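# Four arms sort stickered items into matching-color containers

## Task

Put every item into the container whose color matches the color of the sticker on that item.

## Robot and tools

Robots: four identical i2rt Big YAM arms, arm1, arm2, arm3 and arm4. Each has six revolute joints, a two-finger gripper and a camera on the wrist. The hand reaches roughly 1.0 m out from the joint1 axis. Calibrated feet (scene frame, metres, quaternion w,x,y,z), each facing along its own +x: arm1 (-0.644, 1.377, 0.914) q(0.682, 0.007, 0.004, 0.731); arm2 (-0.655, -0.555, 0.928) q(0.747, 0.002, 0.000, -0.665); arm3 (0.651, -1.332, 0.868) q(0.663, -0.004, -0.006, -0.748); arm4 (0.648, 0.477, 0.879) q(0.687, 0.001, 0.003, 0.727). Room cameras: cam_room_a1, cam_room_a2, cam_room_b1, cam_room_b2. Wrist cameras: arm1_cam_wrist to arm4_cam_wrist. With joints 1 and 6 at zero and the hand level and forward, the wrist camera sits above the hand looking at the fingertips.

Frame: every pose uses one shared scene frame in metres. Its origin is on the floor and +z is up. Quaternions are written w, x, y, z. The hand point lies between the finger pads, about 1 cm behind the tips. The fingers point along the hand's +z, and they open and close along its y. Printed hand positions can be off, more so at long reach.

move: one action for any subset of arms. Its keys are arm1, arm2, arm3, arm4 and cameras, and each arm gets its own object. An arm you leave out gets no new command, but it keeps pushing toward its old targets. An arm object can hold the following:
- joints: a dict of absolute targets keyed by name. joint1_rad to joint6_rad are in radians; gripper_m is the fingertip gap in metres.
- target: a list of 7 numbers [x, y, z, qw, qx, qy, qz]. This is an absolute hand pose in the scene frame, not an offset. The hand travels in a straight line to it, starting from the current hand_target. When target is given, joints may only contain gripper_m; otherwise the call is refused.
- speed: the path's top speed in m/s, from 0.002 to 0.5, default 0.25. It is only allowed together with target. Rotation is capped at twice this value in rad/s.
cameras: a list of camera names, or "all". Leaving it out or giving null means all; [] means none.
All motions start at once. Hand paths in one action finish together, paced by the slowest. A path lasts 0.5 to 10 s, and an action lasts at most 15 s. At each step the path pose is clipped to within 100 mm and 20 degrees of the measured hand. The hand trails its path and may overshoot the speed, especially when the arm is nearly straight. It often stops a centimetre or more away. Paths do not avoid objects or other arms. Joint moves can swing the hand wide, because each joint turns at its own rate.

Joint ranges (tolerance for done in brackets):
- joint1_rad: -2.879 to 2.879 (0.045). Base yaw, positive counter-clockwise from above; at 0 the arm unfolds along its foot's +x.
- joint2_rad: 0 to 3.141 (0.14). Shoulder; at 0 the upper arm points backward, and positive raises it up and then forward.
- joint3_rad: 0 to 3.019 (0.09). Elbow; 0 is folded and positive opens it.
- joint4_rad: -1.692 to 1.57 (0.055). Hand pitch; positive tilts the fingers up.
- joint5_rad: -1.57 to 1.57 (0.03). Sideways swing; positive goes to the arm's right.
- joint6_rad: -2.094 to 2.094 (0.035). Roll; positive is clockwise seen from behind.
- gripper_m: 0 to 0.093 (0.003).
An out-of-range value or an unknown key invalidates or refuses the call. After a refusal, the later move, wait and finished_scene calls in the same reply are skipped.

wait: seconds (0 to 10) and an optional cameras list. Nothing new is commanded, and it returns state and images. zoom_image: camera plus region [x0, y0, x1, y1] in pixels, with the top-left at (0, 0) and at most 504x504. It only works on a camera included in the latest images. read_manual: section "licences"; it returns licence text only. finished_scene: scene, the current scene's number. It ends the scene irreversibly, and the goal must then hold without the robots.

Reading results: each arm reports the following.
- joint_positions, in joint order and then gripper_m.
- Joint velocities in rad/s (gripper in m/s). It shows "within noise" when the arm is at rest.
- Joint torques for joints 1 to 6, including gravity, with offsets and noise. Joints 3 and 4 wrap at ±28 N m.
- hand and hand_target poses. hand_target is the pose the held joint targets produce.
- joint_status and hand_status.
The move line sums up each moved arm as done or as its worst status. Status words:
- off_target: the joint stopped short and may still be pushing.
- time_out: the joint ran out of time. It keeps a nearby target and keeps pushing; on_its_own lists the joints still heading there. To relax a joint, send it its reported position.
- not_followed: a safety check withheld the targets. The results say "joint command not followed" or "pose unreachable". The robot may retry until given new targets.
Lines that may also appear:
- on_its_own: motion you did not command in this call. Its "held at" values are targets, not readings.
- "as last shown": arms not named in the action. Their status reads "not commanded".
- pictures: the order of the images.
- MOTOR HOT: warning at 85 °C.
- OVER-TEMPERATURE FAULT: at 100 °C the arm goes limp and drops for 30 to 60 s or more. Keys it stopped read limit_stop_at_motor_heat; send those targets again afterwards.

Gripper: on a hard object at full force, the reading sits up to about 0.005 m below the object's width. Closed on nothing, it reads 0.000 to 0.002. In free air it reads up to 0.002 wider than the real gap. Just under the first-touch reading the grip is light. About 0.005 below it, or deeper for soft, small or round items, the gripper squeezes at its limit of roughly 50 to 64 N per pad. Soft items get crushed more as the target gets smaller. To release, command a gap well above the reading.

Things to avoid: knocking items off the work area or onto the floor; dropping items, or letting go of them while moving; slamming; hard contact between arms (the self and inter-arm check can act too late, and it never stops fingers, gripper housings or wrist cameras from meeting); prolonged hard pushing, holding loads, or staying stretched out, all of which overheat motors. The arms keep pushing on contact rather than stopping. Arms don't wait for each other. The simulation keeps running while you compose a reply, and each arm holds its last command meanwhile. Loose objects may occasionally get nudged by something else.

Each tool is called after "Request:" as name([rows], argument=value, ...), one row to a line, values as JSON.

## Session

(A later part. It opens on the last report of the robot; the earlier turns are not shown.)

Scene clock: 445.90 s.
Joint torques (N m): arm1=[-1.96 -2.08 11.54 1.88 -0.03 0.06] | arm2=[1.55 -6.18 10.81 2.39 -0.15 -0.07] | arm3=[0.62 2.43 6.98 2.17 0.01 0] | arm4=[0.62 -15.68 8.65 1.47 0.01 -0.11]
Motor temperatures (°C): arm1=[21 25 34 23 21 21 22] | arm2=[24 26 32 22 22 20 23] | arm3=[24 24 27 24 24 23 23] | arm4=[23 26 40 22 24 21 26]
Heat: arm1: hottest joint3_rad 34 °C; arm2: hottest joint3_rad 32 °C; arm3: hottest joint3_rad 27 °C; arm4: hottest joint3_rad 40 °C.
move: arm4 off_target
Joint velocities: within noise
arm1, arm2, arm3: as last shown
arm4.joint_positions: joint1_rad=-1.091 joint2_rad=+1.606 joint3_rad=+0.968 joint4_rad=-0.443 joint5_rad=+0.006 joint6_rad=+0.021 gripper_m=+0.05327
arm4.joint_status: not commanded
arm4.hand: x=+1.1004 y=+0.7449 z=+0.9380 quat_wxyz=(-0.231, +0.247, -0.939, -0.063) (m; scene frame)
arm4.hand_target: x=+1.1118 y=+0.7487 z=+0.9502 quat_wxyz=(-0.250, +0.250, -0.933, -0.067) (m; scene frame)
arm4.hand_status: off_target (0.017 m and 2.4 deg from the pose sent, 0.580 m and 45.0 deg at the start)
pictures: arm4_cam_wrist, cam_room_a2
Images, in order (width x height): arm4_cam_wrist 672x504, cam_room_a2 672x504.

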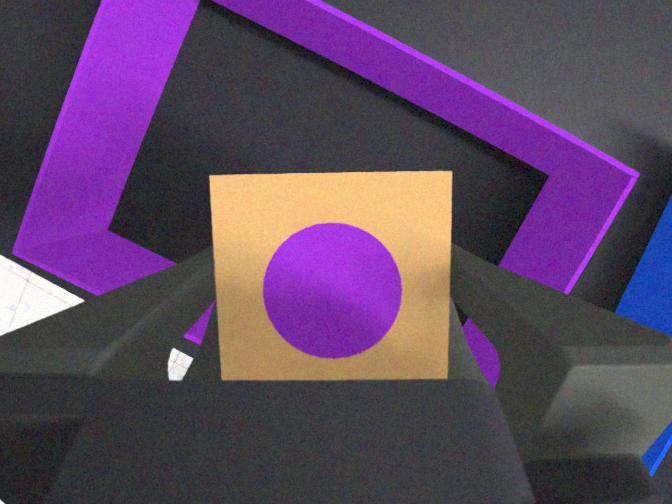

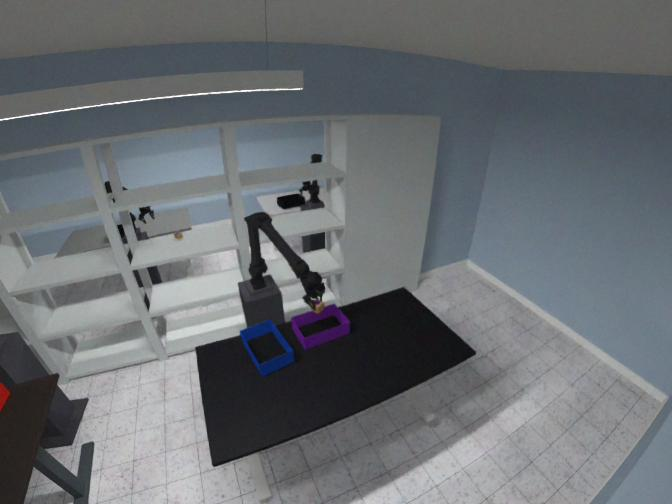

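Request:
move(arm4={"target": [1.132, 0.762, 0.80, 0.25, -0.25, 0.933, 0.067], "speed": 0.2}, cameras=["arm4_cam_wrist"])

Request:
move(arm4={"target": [1.132, 0.762, 0.765, 0.25, -0.25, 0.933, 0.067], "speed": 0.06}, cameras=["arm4_cam_wrist"])

Scene clock: 458.77 s.
Joint torques (N m): arm1=[-2.49 -1.96 11.77 1.83 -0.04 0.11] | arm2=[1.55 -6.18 10.78 2.4 -0.16 -0.07] | arm3=[0.5 2.37 7.01 2.19 0.01 0] | arm4=[0.26 -17.26 6.49 1.43 0.06 -0.1]
Motor temperatures (°C): arm1=[21 25 34 23 21 21 22] | arm2=[24 26 32 22 22 20 23] | arm3=[24 24 27 24 24 23 23] | arm4=[23 25 38 22 24 21 26]
Heat: arm1: hottest joint3_rad 34 °C; arm2: hottest joint3_rad 32 °C; arm3: hottest joint3_rad 27 °C; arm4: hottest joint3_rad 38 °C.
move: arm4 off_target
Joint velocities: within noise
arm1, arm2, arm3: as last shown
arm4.joint_positions: joint1_rad=-1.091 joint2_rad=+1.950 joint3_rad=+0.951 joint4_rad=-0.071 joint5_rad=+0.006 joint6_rad=+0.021 gripper_m=+0.05327
arm4.joint_status: not commanded
arm4.hand: x=+1.1208 y=+0.7569 z=+0.7963 quat_wxyz=(-0.236, +0.247, -0.938, -0.065) (m; scene frame)
arm4.hand_target: x=+1.1318 y=+0.7618 z=+0.8003 quat_wxyz=(-0.250, +0.250, -0.933, -0.067) (m; scene frame)
arm4.hand_status: off_target (0.013 m and 1.7 deg from the pose sent, 0.143 m and 2.4 deg at the start)
pictures: arm4_cam_wrist
Images, in order (width x height): arm4_cam_wrist 672x504.

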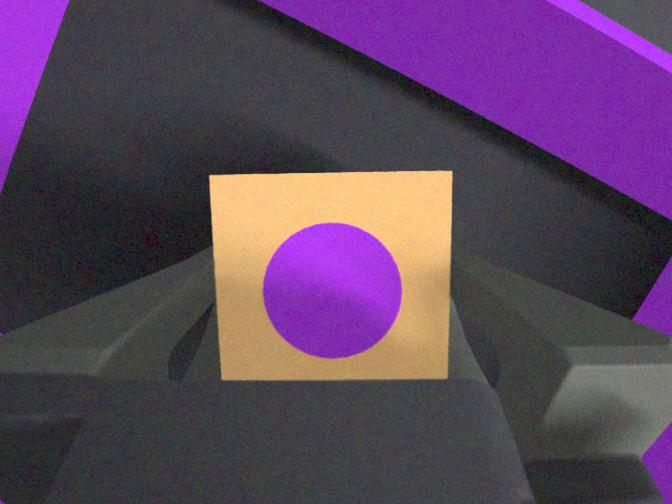

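Scene clock: 459.93 s.
Joint torques (N m): arm1=[-2.02 -2.61 11.81 1.89 -0.03 0.09] | arm2=[1.49 -6.07 10.81 2.36 -0.16 -0.07] | arm3=[0.56 2.43 6.97 2.14 0.01 -0.01] | arm4=[0.73 -15.79 6.32 1.33 0.05 -0.07]
Motor temperatures (°C): arm1=[21 25 34 23 21 21 22] | arm2=[24 26 32 22 22 20 23] | arm3=[24 24 27 24 24 23 23] | arm4=[23 25 38 22 24 21 26]
Heat: arm1: hottest joint3_rad 34 °C; arm2: hottest joint3_rad 32 °C; arm3: hottest joint3_rad 27 °C; arm4: hottest joint3_rad 38 °C.
move: arm4 off_target
Joint velocities: within noise
arm1, arm2: as last shown
arm3.joint_positions: joint1_rad=-1.439 joint2_rad=+0.603 joint3_rad=+1.500 joint4_rad=-1.210 joint5_rad=+0.000 joint6_rad=-0.005 gripper_m=+0.09400
arm3.joint_status: not commanded
arm3.hand: x=+0.4294 y=-1.3250 z=+1.4910 quat_wxyz=(-0.007, -0.809, -0.002, +0.588) (m; scene frame)
arm3.hand_target: x=+0.4302 y=-1.3226 z=+1.4941 quat_wxyz=(-0.006, -0.805, +0.004, +0.593) (m; scene frame)
arm3.hand_status: not commanded
arm4.joint_positions: joint1_rad=-1.091 joint2_rad=+2.023 joint3_rad=+0.951 joint4_rad=+0.011 joint5_rad=+0.006 joint6_rad=+0.021 gripper_m=+0.05327
arm4.joint_status: not commanded
arm4.hand: x=+1.1217 y=+0.7574 z=+0.7671 quat_wxyz=(-0.240, +0.246, -0.937, -0.066) (m; scene frame)
arm4.hand_target: x=+1.1318 y=+0.7617 z=+0.7652 quat_wxyz=(-0.250, +0.250, -0.933, -0.067) (m; scene frame)
arm4.hand_status: off_target (0.011 m and 1.3 deg from the pose sent, 0.034 m and 1.7 deg at the start)
pictures: arm4_cam_wrist
Images, in order (width x height): arm4_cam_wrist 672x504.

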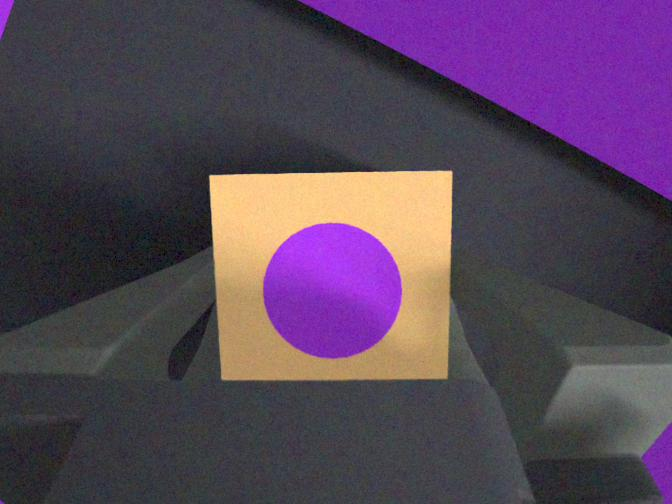

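Request:
move(arm4={"target": [1.132, 0.762, 0.75, 0.25, -0.25, 0.933, 0.067], "speed": 0.04}, cameras=["arm4_cam_wrist"])

Scene clock: 462.87 s.
Joint torques (N m): arm1=[-2.08 -2.26 11.84 1.84 -0.04 0.08] | arm2=[1.55 -6.12 10.8 2.37 -0.17 -0.07] | arm3=[0.56 2.26 6.97 2.19 0.02 0.01] | arm4=[0.56 -15.91 6.24 1.42 0.09 -0.07]
Motor temperatures (°C): arm1=[21 25 34 23 21 21 22] | arm2=[24 26 32 22 22 20 23] | arm3=[24 24 27 24 24 23 23] | arm4=[23 26 37 22 24 21 26]
Heat: arm1: hottest joint3_rad 34 °C; arm2: hottest joint3_rad 32 °C; arm3: hottest joint3_rad 27 °C; arm4: hottest joint3_rad 37 °C.
move: arm4 off_target
Joint velocities: within noise
arm1, arm2, arm3: as last shown
arm4.joint_positions: joint1_rad=-1.091 joint2_rad=+2.055 joint3_rad=+0.951 joint4_rad=+0.046 joint5_rad=+0.006 joint6_rad=+0.020 gripper_m=+0.05327
arm4.joint_status: not commanded
arm4.hand: x=+1.1216 y=+0.7574 z=+0.7547 quat_wxyz=(-0.242, +0.247, -0.936, -0.066) (m; scene frame)
arm4.hand_target: x=+1.1317 y=+0.7617 z=+0.7503 quat_wxyz=(-0.250, +0.250, -0.933, -0.067) (m; scene frame)
arm4.hand_status: off_target (0.012 m and 1.0 deg from the pose sent, 0.021 m and 1.2 deg at the start)
pictures: arm4_cam_wrist
Images, in order (width x height): arm4_cam_wrist 672x504.

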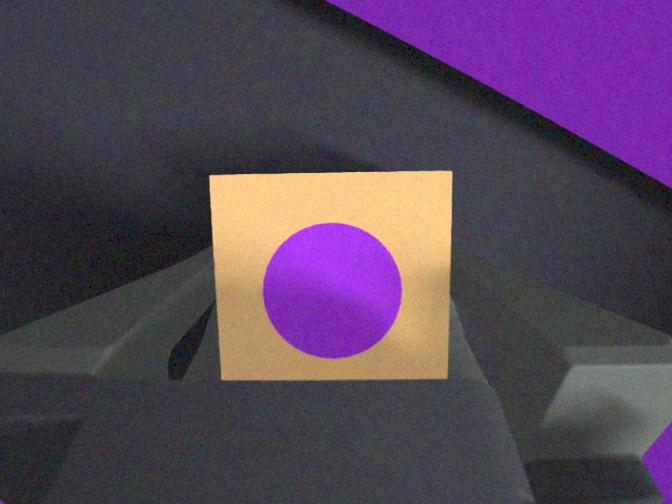

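Request:
move(arm4={"target": [1.132, 0.762, 0.738, 0.25, -0.25, 0.933, 0.067], "speed": 0.04}, cameras=["arm4_cam_wrist", "cam_room_a2"])

Request:
zoom_image(camera="cam_room_a2", region=[220, 220, 400, 380])

Scene clock: 469.83 s.
Joint torques (N m): arm1=[-2.14 -1.96 11.84 1.89 0.01 0.09] | arm2=[1.61 -6.07 10.81 2.41 -0.17 -0.06] | arm3=[0.62 2.49 6.97 2.17 0.02 -0.01] | arm4=[0.56 -14.21 6.16 1.26 0.06 -0.05]
Motor temperatures (°C): arm1=[21 25 34 23 21 21 22] | arm2=[24 26 32 22 22 20 23] | arm3=[24 24 27 24 24 23 23] | arm4=[23 26 36 22 24 21 26]
Heat: arm1: hottest joint3_rad 34 °C; arm2: hottest joint3_rad 32 °C; arm3: hottest joint3_rad 27 °C; arm4: hottest joint3_rad 36 °C.
move: arm4 off_target
Joint velocities: within noise
arm1, arm2, arm3: as last shown
arm4.joint_positions: joint1_rad=-1.091 joint2_rad=+2.066 joint3_rad=+0.955 joint4_rad=+0.076 joint5_rad=+0.006 joint6_rad=+0.020 gripper_m=+0.05327
arm4.joint_status: not commanded
arm4.hand: x=+1.1265 y=+0.7603 z=+0.7538 quat_wxyz=(-0.253, +0.246, -0.933, -0.069) (m; scene frame)
arm4.hand_target: x=+1.1313 y=+0.7615 z=+0.7384 quat_wxyz=(-0.250, +0.250, -0.933, -0.067) (m; scene frame)
arm4.hand_status: off_target (0.017 m and 0.6 deg from the pose sent, 0.020 m and 1.0 deg at the start)
pictures: arm4_cam_wrist, cam_room_a2
Images, in order (width x height): arm4_cam_wrist 672x504, cam_room_a2 672x504.

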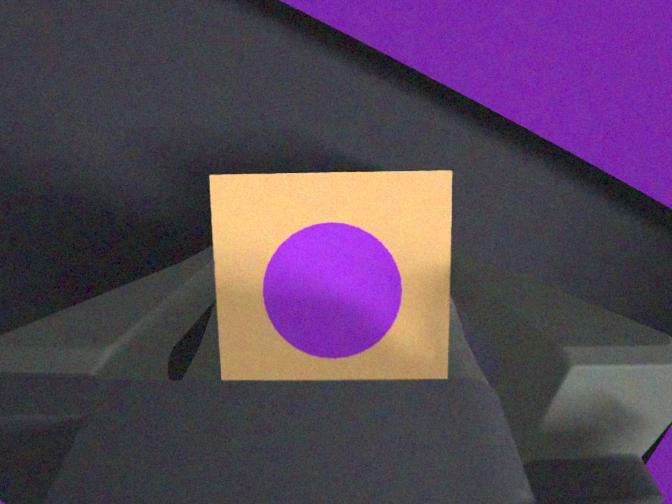

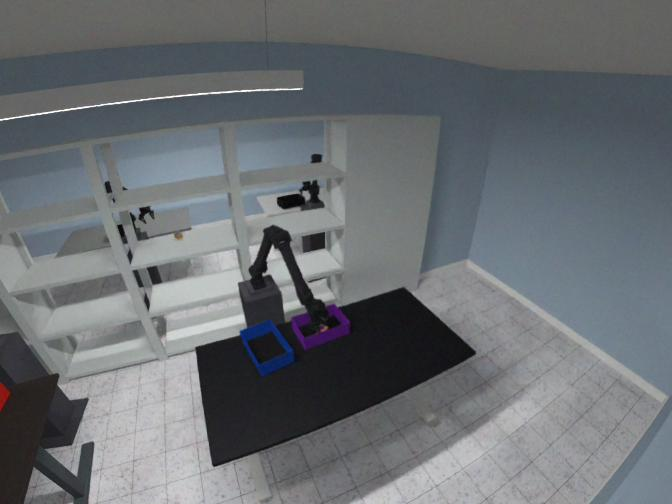

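Scaled by 2.800.

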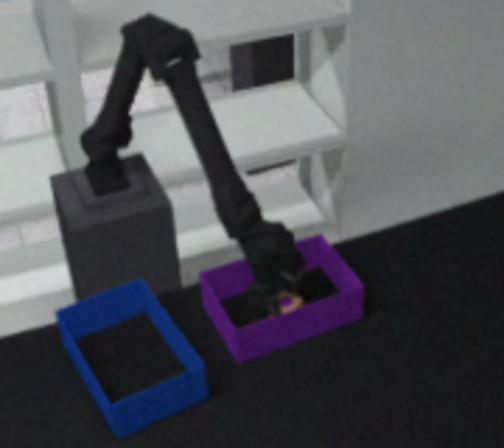

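Request:
move(arm4={"joints": {"gripper_m": 0.062}}, cameras=[])

Request:
move(arm4={"joints": {"gripper_m": 0.093}}, cameras=[])

Request:
move(arm4={"target": [1.13, 0.762, 0.95, 0.25, -0.25, 0.933, 0.067], "speed": 0.25}, cameras=["arm4_cam_wrist"])

Request:
move(arm4={"joints": {"joint1_rad": 0, "joint2_rad": 0.6, "joint3_rad": 1.3, "joint4_rad": -1.4}}, cameras=[])

Request:
move(arm4={"joints": {"joint1_rad": 2.09, "joint2_rad": 0.8}}, cameras=["arm4_cam_wrist", "cam_room_b1"])

Scene clock: 477.83 s.
Joint torques (N m): arm1=[-2.02 -2.26 11.78 1.91 -0.03 0.1] | arm2=[1.49 -6.07 10.8 2.39 -0.16 -0.07] | arm3=[0.44 2.37 6.98 2.19 0.01 -0.01] | arm4=[0.62 -16.15 5.93 1.29 0.06 -0.04]
Motor temperatures (°C): arm1=[21 25 34 23 21 21 22] | arm2=[24 26 32 22 22 20 23] | arm3=[24 24 27 24 24 23 23] | arm4=[23 26 36 22 24 21 26]
Heat: arm1: hottest joint3_rad 34 °C; arm2: hottest joint3_rad 32 °C; arm3: hottest joint3_rad 27 °C; arm4: hottest joint3_rad 36 °C.
move: arm4 done
Joint velocities: within noise
arm1, arm2, arm3: as last shown
arm4.joint_positions: joint1_rad=-1.091 joint2_rad=+2.084 joint3_rad=+0.955 joint4_rad=+0.077 joint5_rad=+0.006 joint6_rad=+0.020 gripper_m=+0.06192
arm4.joint_status: all done
arm4.hand: x=+1.1226 y=+0.7579 z=+0.7441 quat_wxyz=(-0.245, +0.246, -0.935, -0.067) (m; scene frame)
arm4.hand_target: x=+1.1313 y=+0.7615 z=+0.7385 quat_wxyz=(-0.250, +0.250, -0.933, -0.067) (m; scene frame)
arm4.hand_status: not commanded
pictures: none
No camera images: "cameras" was empty.

Scene clock: 478.37 s.
Joint torques (N m): arm1=[-2.32 -1.85 11.75 1.94 0 0.12] | arm2=[1.55 -6.07 10.8 2.39 -0.15 -0.07] | arm3=[0.56 2.32 6.99 2.21 0.02 -0.01] | arm4=[0.79 -16.62 5.98 1.26 0.05 -0.05]
Motor temperatures (°C): arm1=[21 25 34 23 21 21 22] | arm2=[24 26 32 22 22 20 23] | arm3=[24 24 27 24 24 23 23] | arm4=[23 26 36 22 24 21 26]
Heat: arm1: hottest joint3_rad 34 °C; arm2: hottest joint3_rad 32 °C; arm3: hottest joint3_rad 27 °C; arm4: hottest joint3_rad 36 °C.
move: arm4 done
Joint velocities: within noise
arm1, arm2, arm3: as last shown
arm4.joint_positions: joint1_rad=-1.091 joint2_rad=+2.084 joint3_rad=+0.955 joint4_rad=+0.077 joint5_rad=+0.006 joint6_rad=+0.020 gripper_m=+0.09288
arm4.joint_status: all done
arm4.hand: x=+1.1226 y=+0.7579 z=+0.7441 quat_wxyz=(-0.245, +0.246, -0.935, -0.067) (m; scene frame)
arm4.hand_target: x=+1.1313 y=+0.7615 z=+0.7385 quat_wxyz=(-0.250, +0.250, -0.933, -0.067) (m; scene frame)
arm4.hand_status: not commanded
pictures: none
No camera images: "cameras" was empty.

Scene clock: 479.93 s.
Joint torques (N m): arm1=[-2.43 -1.73 11.63 1.87 -0.03 0.1] | arm2=[1.55 -6.07 10.81 2.37 -0.15 -0.08] | arm3=[0.56 2.43 6.98 2.17 0.03 -0.01] | arm4=[0.62 -15.68 9.87 0.46 0.11 -0.02]
Motor temperatures (°C): arm1=[21 25 34 23 21 21 22] | arm2=[24 26 32 22 22 20 23] | arm3=[24 24 27 24 24 23 23] | arm4=[23 26 36 22 24 21 26]
Heat: arm1: hottest joint3_rad 34 °C; arm2: hottest joint3_rad 32 °C; arm3: hottest joint3_rad 27 °C; arm4: hottest joint3_rad 36 °C.
move: arm4 off_target
Joint velocities: within noise
arm1.joint_positions: joint1_rad=-2.250 joint2_rad=+0.951 joint3_rad=+0.719 joint4_rad=-0.819 joint5_rad=-0.008 joint6_rad=-0.007 gripper_m=+0.09293
arm1.joint_status: not commanded
arm1.hand: x=-0.3529 y=+1.1763 z=+1.0862 quat_wxyz=(-0.238, -0.286, -0.925, +0.076) (m; scene frame)
arm1.hand_target: x=-0.3481 y=+1.1722 z=+1.0901 quat_wxyz=(-0.247, -0.289, -0.922, +0.077) (m; scene frame)
arm1.hand_status: not commanded
arm2.joint_positions: joint1_rad=+2.262 joint2_rad=+0.990 joint3_rad=+0.711 joint4_rad=-0.770 joint5_rad=+0.006 joint6_rad=+0.016 gripper_m=+0.09289
arm2.joint_status: not commanded
arm2.hand: x=-0.4053 y=-0.2961 z=+1.0954 quat_wxyz=(-0.239, +0.372, -0.891, -0.102) (m; scene frame)
arm2.hand_target: x=-0.4081 y=-0.2932 z=+1.0900 quat_wxyz=(-0.237, +0.383, -0.887, -0.102) (m; scene frame)
arm2.hand_status: not commanded
arm3: as last shown
arm4.joint_positions: joint1_rad=-1.091 joint2_rad=+1.647 joint3_rad=+1.015 joint4_rad=-0.429 joint5_rad=+0.006 joint6_rad=+0.020 gripper_m=+0.09288
arm4.joint_status: not commanded
arm4.hand: x=+1.1189 y=+0.7559 z=+0.9387 quat_wxyz=(-0.241, +0.247, -0.936, -0.066) (m; scene frame)
arm4.hand_target: x=+1.1297 y=+0.7617 z=+0.9503 quat_wxyz=(-0.250, +0.250, -0.933, -0.067) (m; scene frame)
arm4.hand_status: off_target (0.017 m and 1.2 deg from the pose sent, 0.206 m and 0.8 deg at the start)
pictures: arm4_cam_wrist
Images, in order (width x height): arm4_cam_wrist 672x504.

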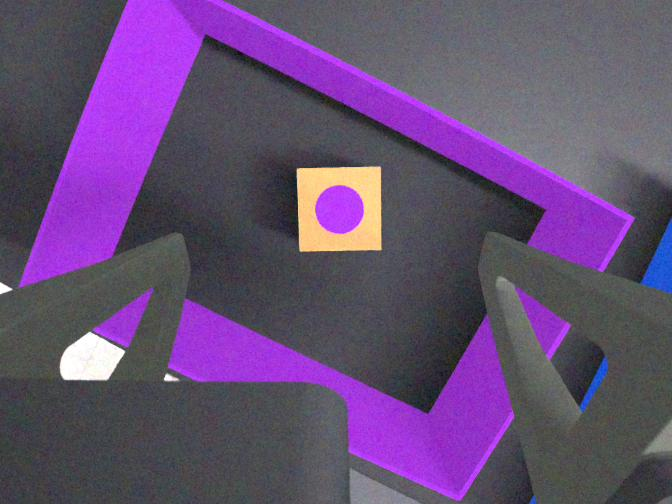

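Scene clock: 481.47 s.
Joint torques (N m): arm1=[-1.9 -1.96 11.56 1.77 0 0.1] | arm2=[1.49 -6.12 10.81 2.39 -0.16 -0.06] | arm3=[0.56 2.43 6.94 2.21 0.02 0] | arm4=[1.32 2.08 8.94 0.83 0.2 -0.05]
Motor temperatures (°C): arm1=[21 25 34 23 21 21 22] | arm2=[24 26 32 22 22 20 23] | arm3=[24 24 27 24 24 23 23] | arm4=[23 26 36 22 24 21 26]
Heat: arm1: hottest joint3_rad 34 °C; arm2: hottest joint3_rad 32 °C; arm3: hottest joint3_rad 27 °C; arm4: hottest joint3_rad 36 °C.
move: arm4 done
Joint velocities: arm1=[-0.015 -0.005 -0.002 -0.012 -0.154 0.022 0] | arm2=[within noise] | arm3=[within noise] | arm4=[within noise]
arm1, arm2, arm3: as last shown
arm4.joint_positions: joint1_rad=-0.004 joint2_rad=+0.597 joint3_rad=+1.283 joint4_rad=-1.388 joint5_rad=+0.002 joint6_rad=+0.020 gripper_m=+0.09290
arm4.joint_status: all done
arm4.hand: x=+0.6390 y=+0.7087 z=+1.3611 quat_wxyz=(-0.285, +0.651, -0.632, -0.308) (m; scene frame)
arm4.hand_target: x=+0.6387 y=+0.7067 z=+1.3663 quat_wxyz=(-0.287, +0.655, -0.628, -0.307) (m; scene frame)
arm4.hand_status: not commanded
pictures: none
No camera images: "cameras" was empty.

Scene clock: 483.50 s.
Joint torques (N m): arm1=[-2.55 -2.2 11.59 1.7 -0.04 0.06] | arm2=[1.55 -6.07 10.81 2.37 -0.16 -0.07] | arm3=[0.5 2.37 6.98 2.18 0.03 0.01] | arm4=[1.03 -3.19 9.72 0.61 0.08 -0.07]
Motor temperatures (°C): arm1=[21 25 34 23 21 21 22] | arm2=[24 26 32 22 22 20 23] | arm3=[24 24 27 24 24 23 23] | arm4=[23 25 36 22 24 21 26]
Heat: arm1: hottest joint3_rad 34 °C; arm2: hottest joint3_rad 32 °C; arm3: hottest joint3_rad 27 °C; arm4: hottest joint3_rad 36 °C.
move: arm4 done
Joint velocities: within noise
arm1, arm2, arm3: as last shown
arm4.joint_positions: joint1_rad=+2.086 joint2_rad=+0.811 joint3_rad=+1.283 joint4_rad=-1.389 joint5_rad=+0.006 joint6_rad=+0.020 gripper_m=+0.09292
arm4.joint_status: all done
arm4.hand: x=+0.3968 y=+0.3177 z=+1.3110 quat_wxyz=(+0.092, +0.911, +0.257, -0.310) (m; scene frame)
arm4.hand_target: x=+0.4019 y=+0.3197 z=+1.3208 quat_wxyz=(+0.093, +0.906, +0.262, -0.318) (m; scene frame)
arm4.hand_status: not commanded
pictures: arm4_cam_wrist, cam_room_b1
Images, in order (width x height): arm4_cam_wrist 672x504, cam_room_b1 672x504.

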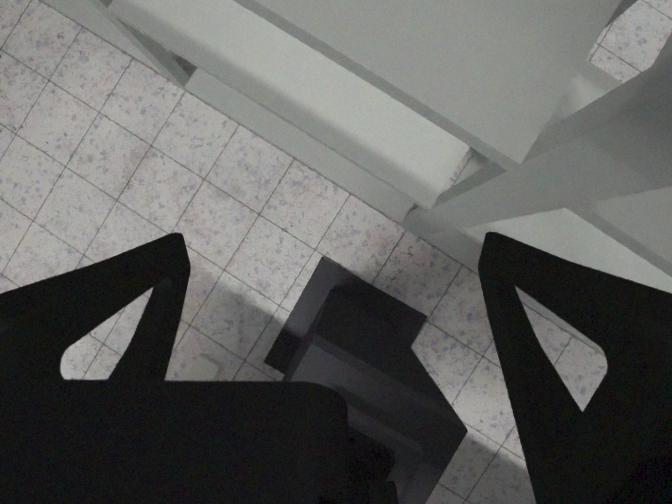

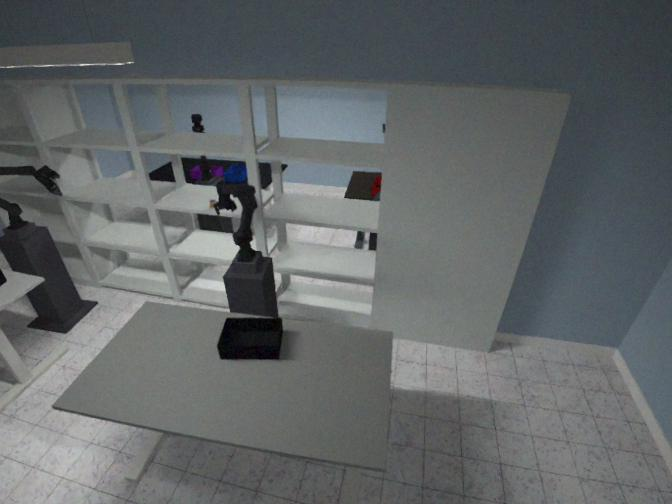

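Request:
move(arm4={"target": [0.229, 0.205, 1.15, -0.1087, -0.8858, -0.2624, 0.3669], "speed": 0.4}, cameras=[])

Request:
move(arm4={"target": [-0.055, 0.019, 1.14, -0.1087, -0.8858, -0.2624, 0.3669], "speed": 0.3}, cameras=["arm4_cam_wrist"])

Scene clock: 498.67 s.
Joint torques (N m): arm1=[-1.85 -2.14 11.85 1.76 0 0.08] | arm2=[1.44 -6.07 10.8 2.39 -0.14 -0.07] | arm3=[0.5 2.43 6.98 2.19 0.02 -0.01] | arm4=[1.44 -10.75 9.61 1.7 -0.03 -0.07]
Motor temperatures (°C): arm1=[21 25 34 23 21 21 22] | arm2=[24 26 32 22 22 20 23] | arm3=[24 24 27 24 24 23 23] | arm4=[23 25 35 22 24 21 25]
Heat: arm1: hottest joint3_rad 34 °C; arm2: hottest joint3_rad 32 °C; arm3: hottest joint3_rad 27 °C; arm4: hottest joint3_rad 35 °C.
move: arm4 off_target
Joint velocities: within noise
arm1, arm2: as last shown
arm3.joint_positions: joint1_rad=-1.439 joint2_rad=+0.603 joint3_rad=+1.500 joint4_rad=-1.210 joint5_rad=+0.000 joint6_rad=-0.005 gripper_m=+0.09400
arm3.joint_status: not commanded
arm3.hand: x=+0.4294 y=-1.3250 z=+1.4910 quat_wxyz=(-0.007, -0.809, -0.002, +0.588) (m; scene frame)
arm3.hand_target: x=+0.4302 y=-1.3226 z=+1.4941 quat_wxyz=(-0.006, -0.805, +0.004, +0.593) (m; scene frame)
arm3.hand_status: not commanded
arm4.joint_positions: joint1_rad=+2.086 joint2_rad=+1.219 joint3_rad=+1.033 joint4_rad=-0.635 joint5_rad=+0.005 joint6_rad=+0.015 gripper_m=+0.09292
arm4.joint_status: not commanded
arm4.hand: x=+0.2295 y=+0.2098 z=+1.1409 quat_wxyz=(+0.105, +0.894, +0.254, -0.354) (m; scene frame)
arm4.hand_target: x=+0.2291 y=+0.2051 z=+1.1500 quat_wxyz=(+0.109, +0.886, +0.262, -0.367) (m; scene frame)
arm4.hand_status: off_target (0.010 m and 2.1 deg from the pose sent, 0.258 m and 7.4 deg at the start)
pictures: none
No camera images: "cameras" was empty.

Scene clock: 500.77 s.
Joint torques (N m): arm1=[-2.26 -2.14 11.78 1.73 -0.03 0.11] | arm2=[1.49 -6.12 10.81 2.37 -0.16 -0.07] | arm3=[0.56 2.32 6.98 2.18 0.02 -0.01] | arm4=[1.32 -23.94 13.56 0.75 0 -0.1]
Motor temperatures (°C): arm1=[21 25 34 23 21 21 22] | arm2=[24 26 32 22 22 20 23] | arm3=[24 24 27 24 24 23 23] | arm4=[23 25 35 22 24 21 25]
Heat: arm1: hottest joint3_rad 34 °C; arm2: hottest joint3_rad 32 °C; arm3: hottest joint3_rad 27 °C; arm4: hottest joint3_rad 35 °C.
move: arm4 off_target
Joint velocities: within noise
arm1, arm2, arm3: as last shown
arm4.joint_positions: joint1_rad=+2.086 joint2_rad=+2.121 joint3_rad=+2.142 joint4_rad=-0.829 joint5_rad=+0.005 joint6_rad=+0.015 gripper_m=+0.09292
arm4.joint_status: not commanded
arm4.hand: x=-0.0492 y=+0.0304 z=+1.1315 quat_wxyz=(+0.106, +0.892, +0.254, -0.359) (m; scene frame)
arm4.hand_target: x=-0.0542 y=+0.0195 z=+1.1400 quat_wxyz=(+0.109, +0.886, +0.262, -0.368) (m; scene frame)
arm4.hand_status: off_target (0.015 m and 1.5 deg from the pose sent, 0.343 m and 2.1 deg at the start)
pictures: arm4_cam_wrist
Images, in order (width x height): arm4_cam_wrist 672x504.

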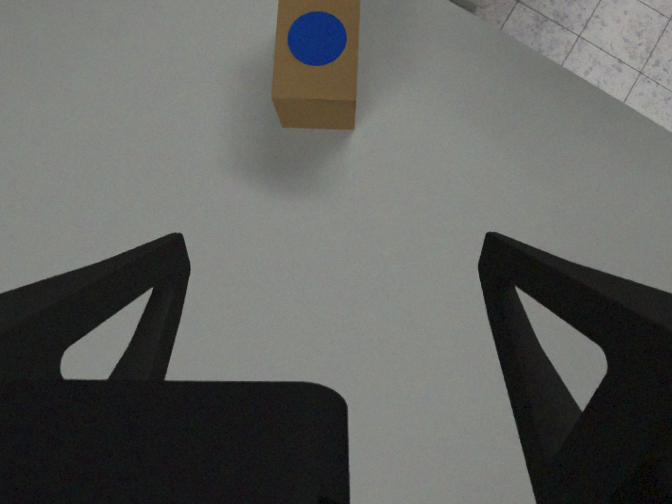

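Request:
move(arm4={"target": [-0.10, -0.02, 1.07, -0.12, -0.869, -0.2574, 0.4052], "speed": 0.2}, cameras=["arm4_cam_wrist"])

Request:
move(arm4={"target": [-0.132, -0.043, 1.005, -0.12, -0.869, -0.2574, 0.4052], "speed": 0.12}, cameras=["arm4_cam_wrist"])

Scene clock: 514.20 s.
Joint torques (N m): arm1=[-1.85 -2.26 11.55 1.83 -0.07 0.11] | arm2=[1.44 -6.07 10.81 2.37 -0.17 -0.07] | arm3=[0.5 2.43 6.98 2.18 0.01 0] | arm4=[1.08 -27.52 13.53 1.58 0.17 -0.02]
Motor temperatures (°C): arm1=[21 25 34 23 21 21 22] | arm2=[24 25 32 22 22 20 23] | arm3=[24 24 27 24 24 23 23] | arm4=[23 27 36 22 24 21 25]
Heat: arm1: hottest joint3_rad 34 °C; arm2: hottest joint3_rad 32 °C; arm3: hottest joint3_rad 27 °C; arm4: hottest joint3_rad 36 °C.
move: arm4 off_target
Joint velocities: within noise
arm1, arm2, arm3: as last shown
arm4.joint_positions: joint1_rad=+2.096 joint2_rad=+2.299 joint3_rad=+2.210 joint4_rad=-0.664 joint5_rad=+0.007 joint6_rad=+0.015 gripper_m=+0.09292
arm4.joint_status: not commanded
arm4.hand: x=-0.0913 y=-0.0064 z=+1.0495 quat_wxyz=(+0.115, +0.881, +0.255, -0.383) (m; scene frame)
arm4.hand_target: x=-0.0984 y=-0.0189 z=+1.0703 quat_wxyz=(+0.120, +0.869, +0.257, -0.406) (m; scene frame)
arm4.hand_status: off_target (0.026 m and 2.9 deg from the pose sent, 0.094 m and 6.1 deg at the start)
pictures: arm4_cam_wrist
Images, in order (width x height): arm4_cam_wrist 672x504.

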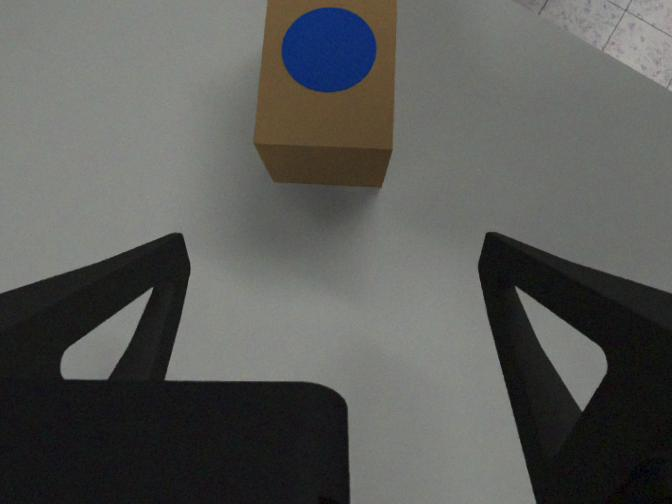

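Scene clock: 515.60 s.
Joint torques (N m): arm1=[-1.55 -2.32 11.84 1.87 -0.04 0.11] | arm2=[1.44 -6.12 10.84 2.37 -0.15 -0.07] | arm3=[0.56 2.37 6.98 2.19 0.01 0] | arm4=[0.85 -26.52 13.67 0.83 0.09 0.02]
Motor temperatures (°C): arm1=[21 25 34 23 21 21 22] | arm2=[24 25 32 22 22 20 23] | arm3=[24 24 27 24 24 23 23] | arm4=[23 27 37 22 24 21 25]
Heat: arm1: hottest joint3_rad 34 °C; arm2: hottest joint3_rad 32 °C; arm3: hottest joint3_rad 27 °C; arm4: hottest joint3_rad 37 °C.
move: arm4 off_target
Joint velocities: within noise
arm1, arm2, arm3: as last shown
arm4.joint_positions: joint1_rad=+2.101 joint2_rad=+2.464 joint3_rad=+2.401 joint4_rad=-0.641 joint5_rad=+0.012 joint6_rad=+0.012 gripper_m=+0.09292
arm4.joint_status: not commanded
arm4.hand: x=-0.1256 y=-0.0342 z=+1.0162 quat_wxyz=(+0.119, +0.870, +0.255, -0.405) (m; scene frame)
arm4.hand_target: x=-0.1308 y=-0.0422 z=+1.0050 quat_wxyz=(+0.120, +0.869, +0.257, -0.406) (m; scene frame)
arm4.hand_status: off_target (0.016 m and 0.3 deg from the pose sent, 0.070 m and 3.0 deg at the start)
pictures: arm4_cam_wrist
Images, in order (width x height): arm4_cam_wrist 672x504.

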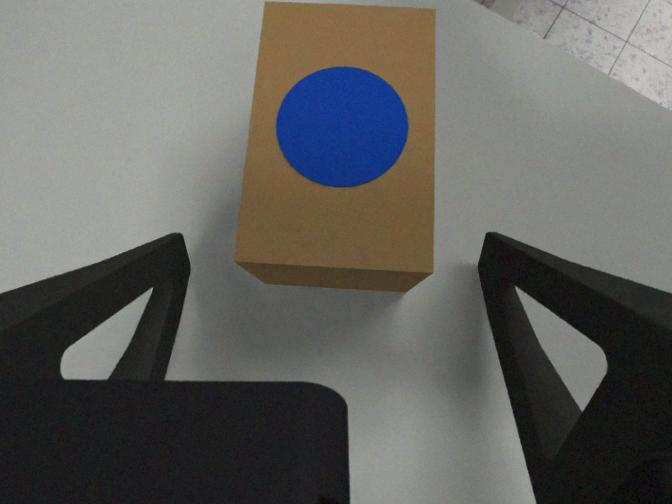

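Request:
move(arm4={"target": [-0.146, -0.052, 1.007, -0.12, -0.869, -0.2574, 0.4052], "speed": 0.1}, cameras=["arm4_cam_wrist"])

Request:
move(arm4={"joints": {"gripper_m": 0.034}}, cameras=["arm4_cam_wrist"])

Request:
move(arm4={"target": [-0.11, -0.025, 1.08, -0.12, -0.869, -0.2574, 0.4052], "speed": 0.2}, cameras=["arm4_cam_wrist"])

Scene clock: 523.37 s.
Joint torques (N m): arm1=[-1.9 -1.96 11.71 1.85 -0.07 0.13] | arm2=[1.55 -6.12 10.8 2.39 -0.16 -0.07] | arm3=[0.5 2.43 7.01 2.17 0.01 0] | arm4=[1.32 -27.58 13.74 0.77 0.06 0.06]
Motor temperatures (°C): arm1=[21 25 34 23 21 21 22] | arm2=[24 25 32 22 22 20 23] | arm3=[24 24 27 24 24 23 23] | arm4=[23 27 38 22 24 21 25]
Heat: arm1: hottest joint3_rad 34 °C; arm2: hottest joint3_rad 32 °C; arm3: hottest joint3_rad 27 °C; arm4: hottest joint3_rad 38 °C.
move: arm4 off_target
Joint velocities: within noise
arm1, arm2, arm3: as last shown
arm4.joint_positions: joint1_rad=+2.101 joint2_rad=+2.575 joint3_rad=+2.618 joint4_rad=-0.744 joint5_rad=+0.012 joint6_rad=+0.012 gripper_m=+0.09292
arm4.joint_status: not commanded
arm4.hand: x=-0.1417 y=-0.0449 z=+1.0194 quat_wxyz=(+0.120, +0.869, +0.254, -0.407) (m; scene frame)
arm4.hand_target: x=-0.1448 y=-0.0512 z=+1.0071 quat_wxyz=(+0.121, +0.868, +0.257, -0.407) (m; scene frame)
arm4.hand_status: off_target (0.015 m and 0.4 deg from the pose sent, 0.029 m and 0.3 deg at the start)
pictures: arm4_cam_wrist
Images, in order (width x height): arm4_cam_wrist 672x504.

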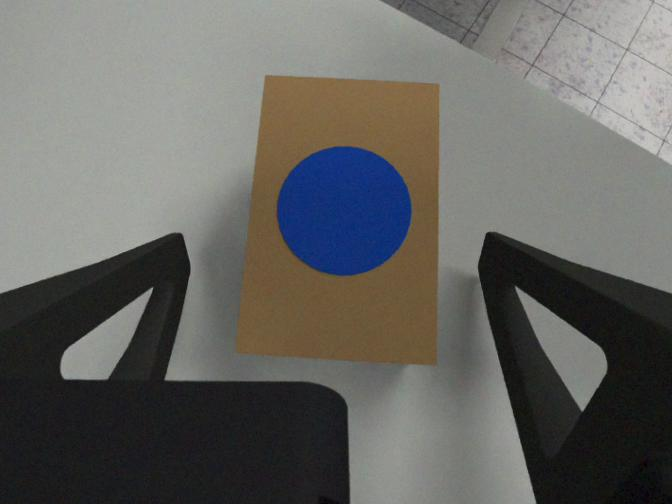

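Scene clock: 524.00 s.
Joint torques (N m): arm1=[-1.9 -2.43 11.82 1.83 -0.04 0.09] | arm2=[1.55 -6.07 10.81 2.39 -0.16 -0.08] | arm3=[0.44 2.37 6.95 2.18 0.01 0] | arm4=[0.91 -27.16 13.72 0.87 0.08 0.03]
Motor temperatures (°C): arm1=[21 25 34 23 21 21 22] | arm2=[24 25 32 22 22 20 23] | arm3=[24 24 27 24 24 23 23] | arm4=[23 27 38 22 24 21 25]
Heat: arm1: hottest joint3_rad 34 °C; arm2: hottest joint3_rad 32 °C; arm3: hottest joint3_rad 27 °C; arm4: hottest joint3_rad 38 °C.
move: arm4 off_target
Joint velocities: within noise
arm1.joint_positions: joint1_rad=-2.250 joint2_rad=+0.951 joint3_rad=+0.719 joint4_rad=-0.819 joint5_rad=-0.008 joint6_rad=-0.007 gripper_m=+0.09293
arm1.joint_status: not commanded
arm1.hand: x=-0.3529 y=+1.1763 z=+1.0862 quat_wxyz=(-0.238, -0.286, -0.925, +0.076) (m; scene frame)
arm1.hand_target: x=-0.3481 y=+1.1722 z=+1.0901 quat_wxyz=(-0.247, -0.289, -0.922, +0.077) (m; scene frame)
arm1.hand_status: not commanded
arm2.joint_positions: joint1_rad=+2.262 joint2_rad=+0.990 joint3_rad=+0.711 joint4_rad=-0.770 joint5_rad=+0.006 joint6_rad=+0.016 gripper_m=+0.09289
arm2.joint_status: not commanded
arm2.hand: x=-0.4053 y=-0.2961 z=+1.0954 quat_wxyz=(-0.239, +0.372, -0.891, -0.102) (m; scene frame)
arm2.hand_target: x=-0.4081 y=-0.2932 z=+1.0900 quat_wxyz=(-0.237, +0.383, -0.887, -0.102) (m; scene frame)
arm2.hand_status: not commanded
arm3: as last shown
arm4.joint_positions: joint1_rad=+2.101 joint2_rad=+2.576 joint3_rad=+2.618 joint4_rad=-0.744 joint5_rad=+0.012 joint6_rad=+0.012 gripper_m=+0.04452
arm4.joint_status: gripper_m off_target (ended at +0.04454, target +0.03400)
arm4.hand: x=-0.1416 y=-0.0448 z=+1.0182 quat_wxyz=(+0.120, +0.869, +0.255, -0.406) (m; scene frame)
arm4.hand_target: x=-0.1448 y=-0.0512 z=+1.0066 quat_wxyz=(+0.120, +0.868, +0.257, -0.406) (m; scene frame)
arm4.hand_status: not commanded
pictures: arm4_cam_wrist
Images, in order (width x height): arm4_cam_wrist 672x504.

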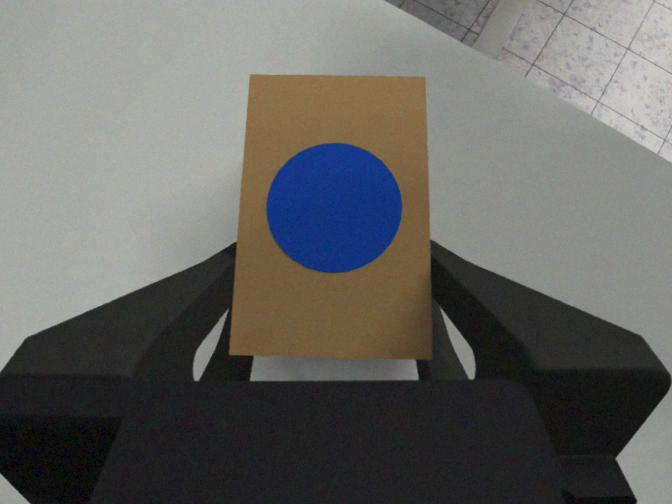

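Scene clock: 525.33 s.
Joint torques (N m): arm1=[-2.26 -1.96 11.77 1.81 -0.03 0.11] | arm2=[1.49 -6.01 10.82 2.36 -0.16 -0.07] | arm3=[0.44 2.26 7.01 2.19 0.01 0] | arm4=[0.38 -30.1 9.51 1.52 -0.03 -0.01]
Motor temperatures (°C): arm1=[21 25 34 23 21 21 22] | arm2=[24 25 32 22 22 20 23] | arm3=[24 24 27 24 24 23 23] | arm4=[23 28 38 22 24 21 25]
Heat: arm1: hottest joint3_rad 34 °C; arm2: hottest joint3_rad 32 °C; arm3: hottest joint3_rad 27 °C; arm4: hottest joint3_rad 38 °C.
move: arm4 done
Joint velocities: within noise
arm1, arm2, arm3: as last shown
arm4.joint_positions: joint1_rad=+2.101 joint2_rad=+2.377 joint3_rad=+2.399 joint4_rad=-0.741 joint5_rad=+0.012 joint6_rad=+0.012 gripper_m=+0.04452
arm4.joint_status: not commanded
arm4.hand: x=-0.1096 y=-0.0235 z=+1.0745 quat_wxyz=(+0.117, +0.873, +0.256, -0.399) (m; scene frame)
arm4.hand_target: x=-0.1100 y=-0.0250 z=+1.0800 quat_wxyz=(+0.120, +0.869, +0.257, -0.405) (m; scene frame)
arm4.hand_status: done (0.006 m and 0.9 deg from the pose sent, 0.072 m and 0.4 deg at the start)
pictures: arm4_cam_wrist
Images, in order (width x height): arm4_cam_wrist 672x504.

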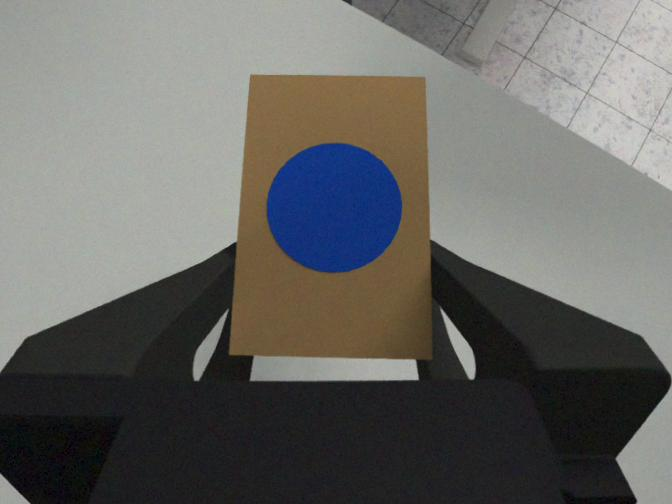

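Request:
move(arm4={"target": [0.229, 0.205, 1.16, -0.12, -0.869, -0.2574, 0.4052], "speed": 0.4}, cameras=[])

Request:
move(arm4={"joints": {"joint2_rad": 0.7, "joint3_rad": 1.3, "joint4_rad": -1.5, "joint5_rad": 0, "joint6_rad": 0}}, cameras=[])

Request:
move(arm4={"joints": {"joint1_rad": 0}}, cameras=[])

Request:
move(arm4={"joints": {"joint1_rad": -1.7, "joint2_rad": 1.2}}, cameras=["arm4_cam_wrist"])

Request:
move(arm4={"target": [1.13, 0.39, 0.98, 0.4216, -0.0633, 0.9041, 0.0295], "speed": 0.4}, cameras=["arm4_cam_wrist"])

Scene clock: 550.73 s.
Joint torques (N m): arm1=[-2.61 -1.96 11.67 1.81 -0.06 0.06] | arm2=[1.55 -6.12 10.81 2.4 -0.16 -0.07] | arm3=[0.5 2.32 7.01 2.18 0.02 0] | arm4=[0.32 -8.59 9.62 0.88 -0.06 -0.04]
Motor temperatures (°C): arm1=[21 25 34 23 21 21 22] | arm2=[23 25 32 22 22 20 23] | arm3=[24 24 27 24 24 23 23] | arm4=[23 28 37 22 24 21 26]
Heat: arm1: hottest joint3_rad 34 °C; arm2: hottest joint3_rad 32 °C; arm3: hottest joint3_rad 27 °C; arm4: hottest joint3_rad 37 °C.
move: arm4 done
Joint velocities: within noise
arm1, arm2, arm3: as last shown
arm4.joint_positions: joint1_rad=+2.101 joint2_rad=+1.162 joint3_rad=+0.990 joint4_rad=-0.514 joint5_rad=+0.005 joint6_rad=+0.012 gripper_m=+0.04452
arm4.joint_status: not commanded
arm4.hand: x=+0.2319 y=+0.2022 z=+1.1661 quat_wxyz=(+0.125, +0.866, +0.255, -0.413) (m; scene frame)
arm4.hand_target: x=+0.2291 y=+0.2050 z=+1.1600 quat_wxyz=(+0.120, +0.869, +0.257, -0.405) (m; scene frame)
arm4.hand_status: done (0.007 m and 1.1 deg from the pose sent, 0.417 m and 0.9 deg at the start)
pictures: none
No camera images: "cameras" was empty.

Scene clock: 552.33 s.
Joint torques (N m): arm1=[-1.9 -1.73 11.67 1.83 -0.05 0.09] | arm2=[1.38 -6.18 10.82 2.4 -0.16 -0.07] | arm3=[0.44 2.32 7.02 2.22 0.02 0] | arm4=[0.38 -0.91 8.57 0.64 -0.01 -0.06]
Motor temperatures (°C): arm1=[21 25 34 23 21 21 22] | arm2=[23 25 32 22 22 20 23] | arm3=[24 24 27 24 24 23 23] | arm4=[23 28 37 22 24 21 26]
Heat: arm1: hottest joint3_rad 34 °C; arm2: hottest joint3_rad 32 °C; arm3: hottest joint3_rad 27 °C; arm4: hottest joint3_rad 37 °C.
move: arm4 done
Joint velocities: within noise
arm1, arm2: as last shown
arm3.joint_positions: joint1_rad=-1.439 joint2_rad=+0.603 joint3_rad=+1.500 joint4_rad=-1.210 joint5_rad=+0.000 joint6_rad=-0.005 gripper_m=+0.09400
arm3.joint_status: not commanded
arm3.hand: x=+0.4294 y=-1.3250 z=+1.4910 quat_wxyz=(-0.007, -0.809, -0.002, +0.588) (m; scene frame)
arm3.hand_target: x=+0.4302 y=-1.3226 z=+1.4941 quat_wxyz=(-0.006, -0.805, +0.004, +0.593) (m; scene frame)
arm3.hand_status: not commanded
arm4.joint_positions: joint1_rad=+2.101 joint2_rad=+0.708 joint3_rad=+1.294 joint4_rad=-1.490 joint5_rad=+0.004 joint6_rad=+0.010 gripper_m=+0.04452
arm4.joint_status: all done
arm4.hand: x=+0.4423 y=+0.3420 z=+1.3269 quat_wxyz=(+0.096, +0.905, +0.268, -0.316) (m; scene frame)
arm4.hand_target: x=+0.4454 y=+0.3459 z=+1.3300 quat_wxyz=(+0.095, +0.904, +0.269, -0.318) (m; scene frame)
arm4.hand_status: not commanded
pictures: none
No camera images: "cameras" was empty.

Scene clock: 554.37 s.
Joint torques (N m): arm1=[-2.32 -1.9 11.62 1.96 -0.05 0.1] | arm2=[1.49 -6.12 10.82 2.39 -0.15 -0.07] | arm3=[0.38 2.26 6.99 2.18 0.02 -0.01] | arm4=[0.67 -1.14 8.5 0.66 0.09 -0.04]
Motor temperatures (°C): arm1=[21 25 34 23 21 21 22] | arm2=[23 25 32 22 22 20 23] | arm3=[24 24 27 24 24 23 23] | arm4=[23 28 37 22 24 21 26]
Heat: arm1: hottest joint3_rad 34 °C; arm2: hottest joint3_rad 32 °C; arm3: hottest joint3_rad 27 °C; arm4: hottest joint3_rad 37 °C.
move: arm4 done
Joint velocities: within noise
arm1, arm2, arm3: as last shown
arm4.joint_positions: joint1_rad=+0.005 joint2_rad=+0.708 joint3_rad=+1.294 joint4_rad=-1.490 joint5_rad=+0.001 joint6_rad=+0.010 gripper_m=+0.04446
arm4.joint_status: all done
arm4.hand: x=+0.6354 y=+0.7272 z=+1.3247 quat_wxyz=(-0.220, +0.685, -0.652, -0.240) (m; scene frame)
arm4.hand_target: x=+0.6367 y=+0.7226 z=+1.3278 quat_wxyz=(-0.223, +0.686, -0.649, -0.240) (m; scene frame)
arm4.hand_status: not commanded
pictures: none
No camera images: "cameras" was empty.

Scene clock: 556.27 s.
Joint torques (N m): arm1=[-1.79 -1.9 11.69 1.78 -0.02 0.11] | arm2=[1.49 -6.07 10.78 2.39 -0.16 -0.08] | arm3=[0.44 2.37 6.98 2.19 0.01 -0.01] | arm4=[1.08 -10.75 9.33 0.05 0.07 -0.06]
Motor temperatures (°C): arm1=[21 25 34 23 21 21 22] | arm2=[23 25 32 22 22 20 23] | arm3=[24 24 27 24 24 23 23] | arm4=[23 28 37 22 24 21 26]
Heat: arm1: hottest joint3_rad 34 °C; arm2: hottest joint3_rad 32 °C; arm3: hottest joint3_rad 27 °C; arm4: hottest joint3_rad 37 °C.
move: arm4 done
Joint velocities: within noise
arm1, arm2, arm3: as last shown
arm4.joint_positions: joint1_rad=-1.703 joint2_rad=+1.216 joint3_rad=+1.290 joint4_rad=-1.492 joint5_rad=+0.001 joint6_rad=+0.010 gripper_m=+0.04443
arm4.joint_status: all done
arm4.hand: x=+1.0205 y=+0.4498 z=+1.1721 quat_wxyz=(-0.074, -0.043, -0.996, +0.005) (m; scene frame)
arm4.hand_target: x=+1.0181 y=+0.4510 z=+1.1815 quat_wxyz=(-0.083, -0.036, -0.996, +0.005) (m; scene frame)
arm4.hand_status: not commanded
pictures: arm4_cam_wrist
Images, in order (width x height): arm4_cam_wrist 672x504.

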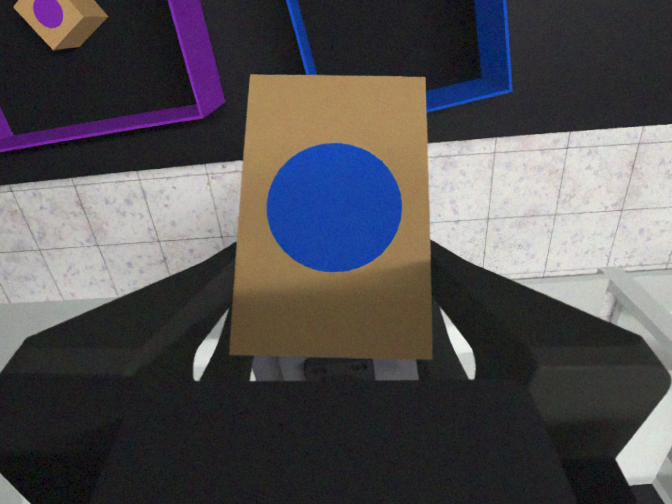

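Scene clock: 557.97 s.
Joint torques (N m): arm1=[-1.9 -1.96 11.81 1.72 0 0.1] | arm2=[1.55 -6.12 10.85 2.37 -0.16 -0.07] | arm3=[0.5 2.49 7.01 2.18 0.01 0] | arm4=[0.44 -11.22 7.57 1.66 -0.19 -0.11]
Motor temperatures (°C): arm1=[21 25 34 23 21 21 22] | arm2=[23 25 32 22 22 20 23] | arm3=[24 24 27 24 24 23 23] | arm4=[23 28 37 22 24 21 26]
Heat: arm1: hottest joint3_rad 34 °C; arm2: hottest joint3_rad 32 °C; arm3: hottest joint3_rad 27 °C; arm4: hottest joint3_rad 37 °C.
move: arm4 done
Joint velocities: within noise
arm1, arm2, arm3: as last shown
arm4.joint_positions: joint1_rad=-1.916 joint2_rad=+1.404 joint3_rad=+0.674 joint4_rad=-0.039 joint5_rad=-0.326 joint6_rad=-0.271 gripper_m=+0.04444
arm4.joint_status: not commanded
arm4.hand: x=+1.1248 y=+0.3930 z=+0.9729 quat_wxyz=(-0.409, +0.056, -0.910, -0.036) (m; scene frame)
arm4.hand_target: x=+1.1299 y=+0.3900 z=+0.9801 quat_wxyz=(-0.422, +0.063, -0.904, -0.029) (m; scene frame)
arm4.hand_status: done (0.009 m and 1.9 deg from the pose sent, 0.229 m and 43.4 deg at the start)
pictures: arm4_cam_wrist
Images, in order (width x height): arm4_cam_wrist 672x504.

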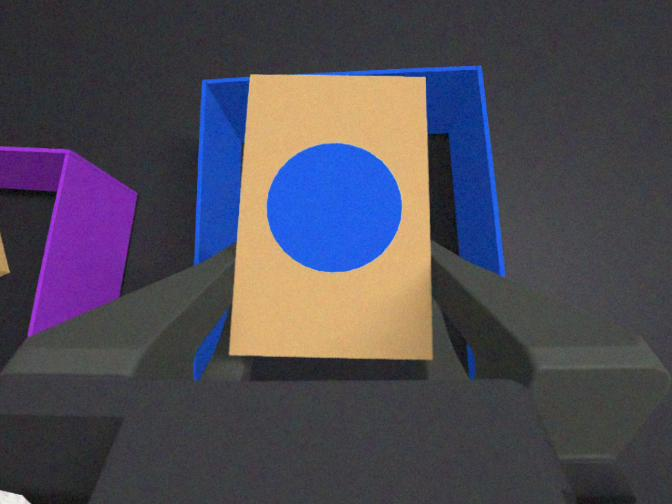

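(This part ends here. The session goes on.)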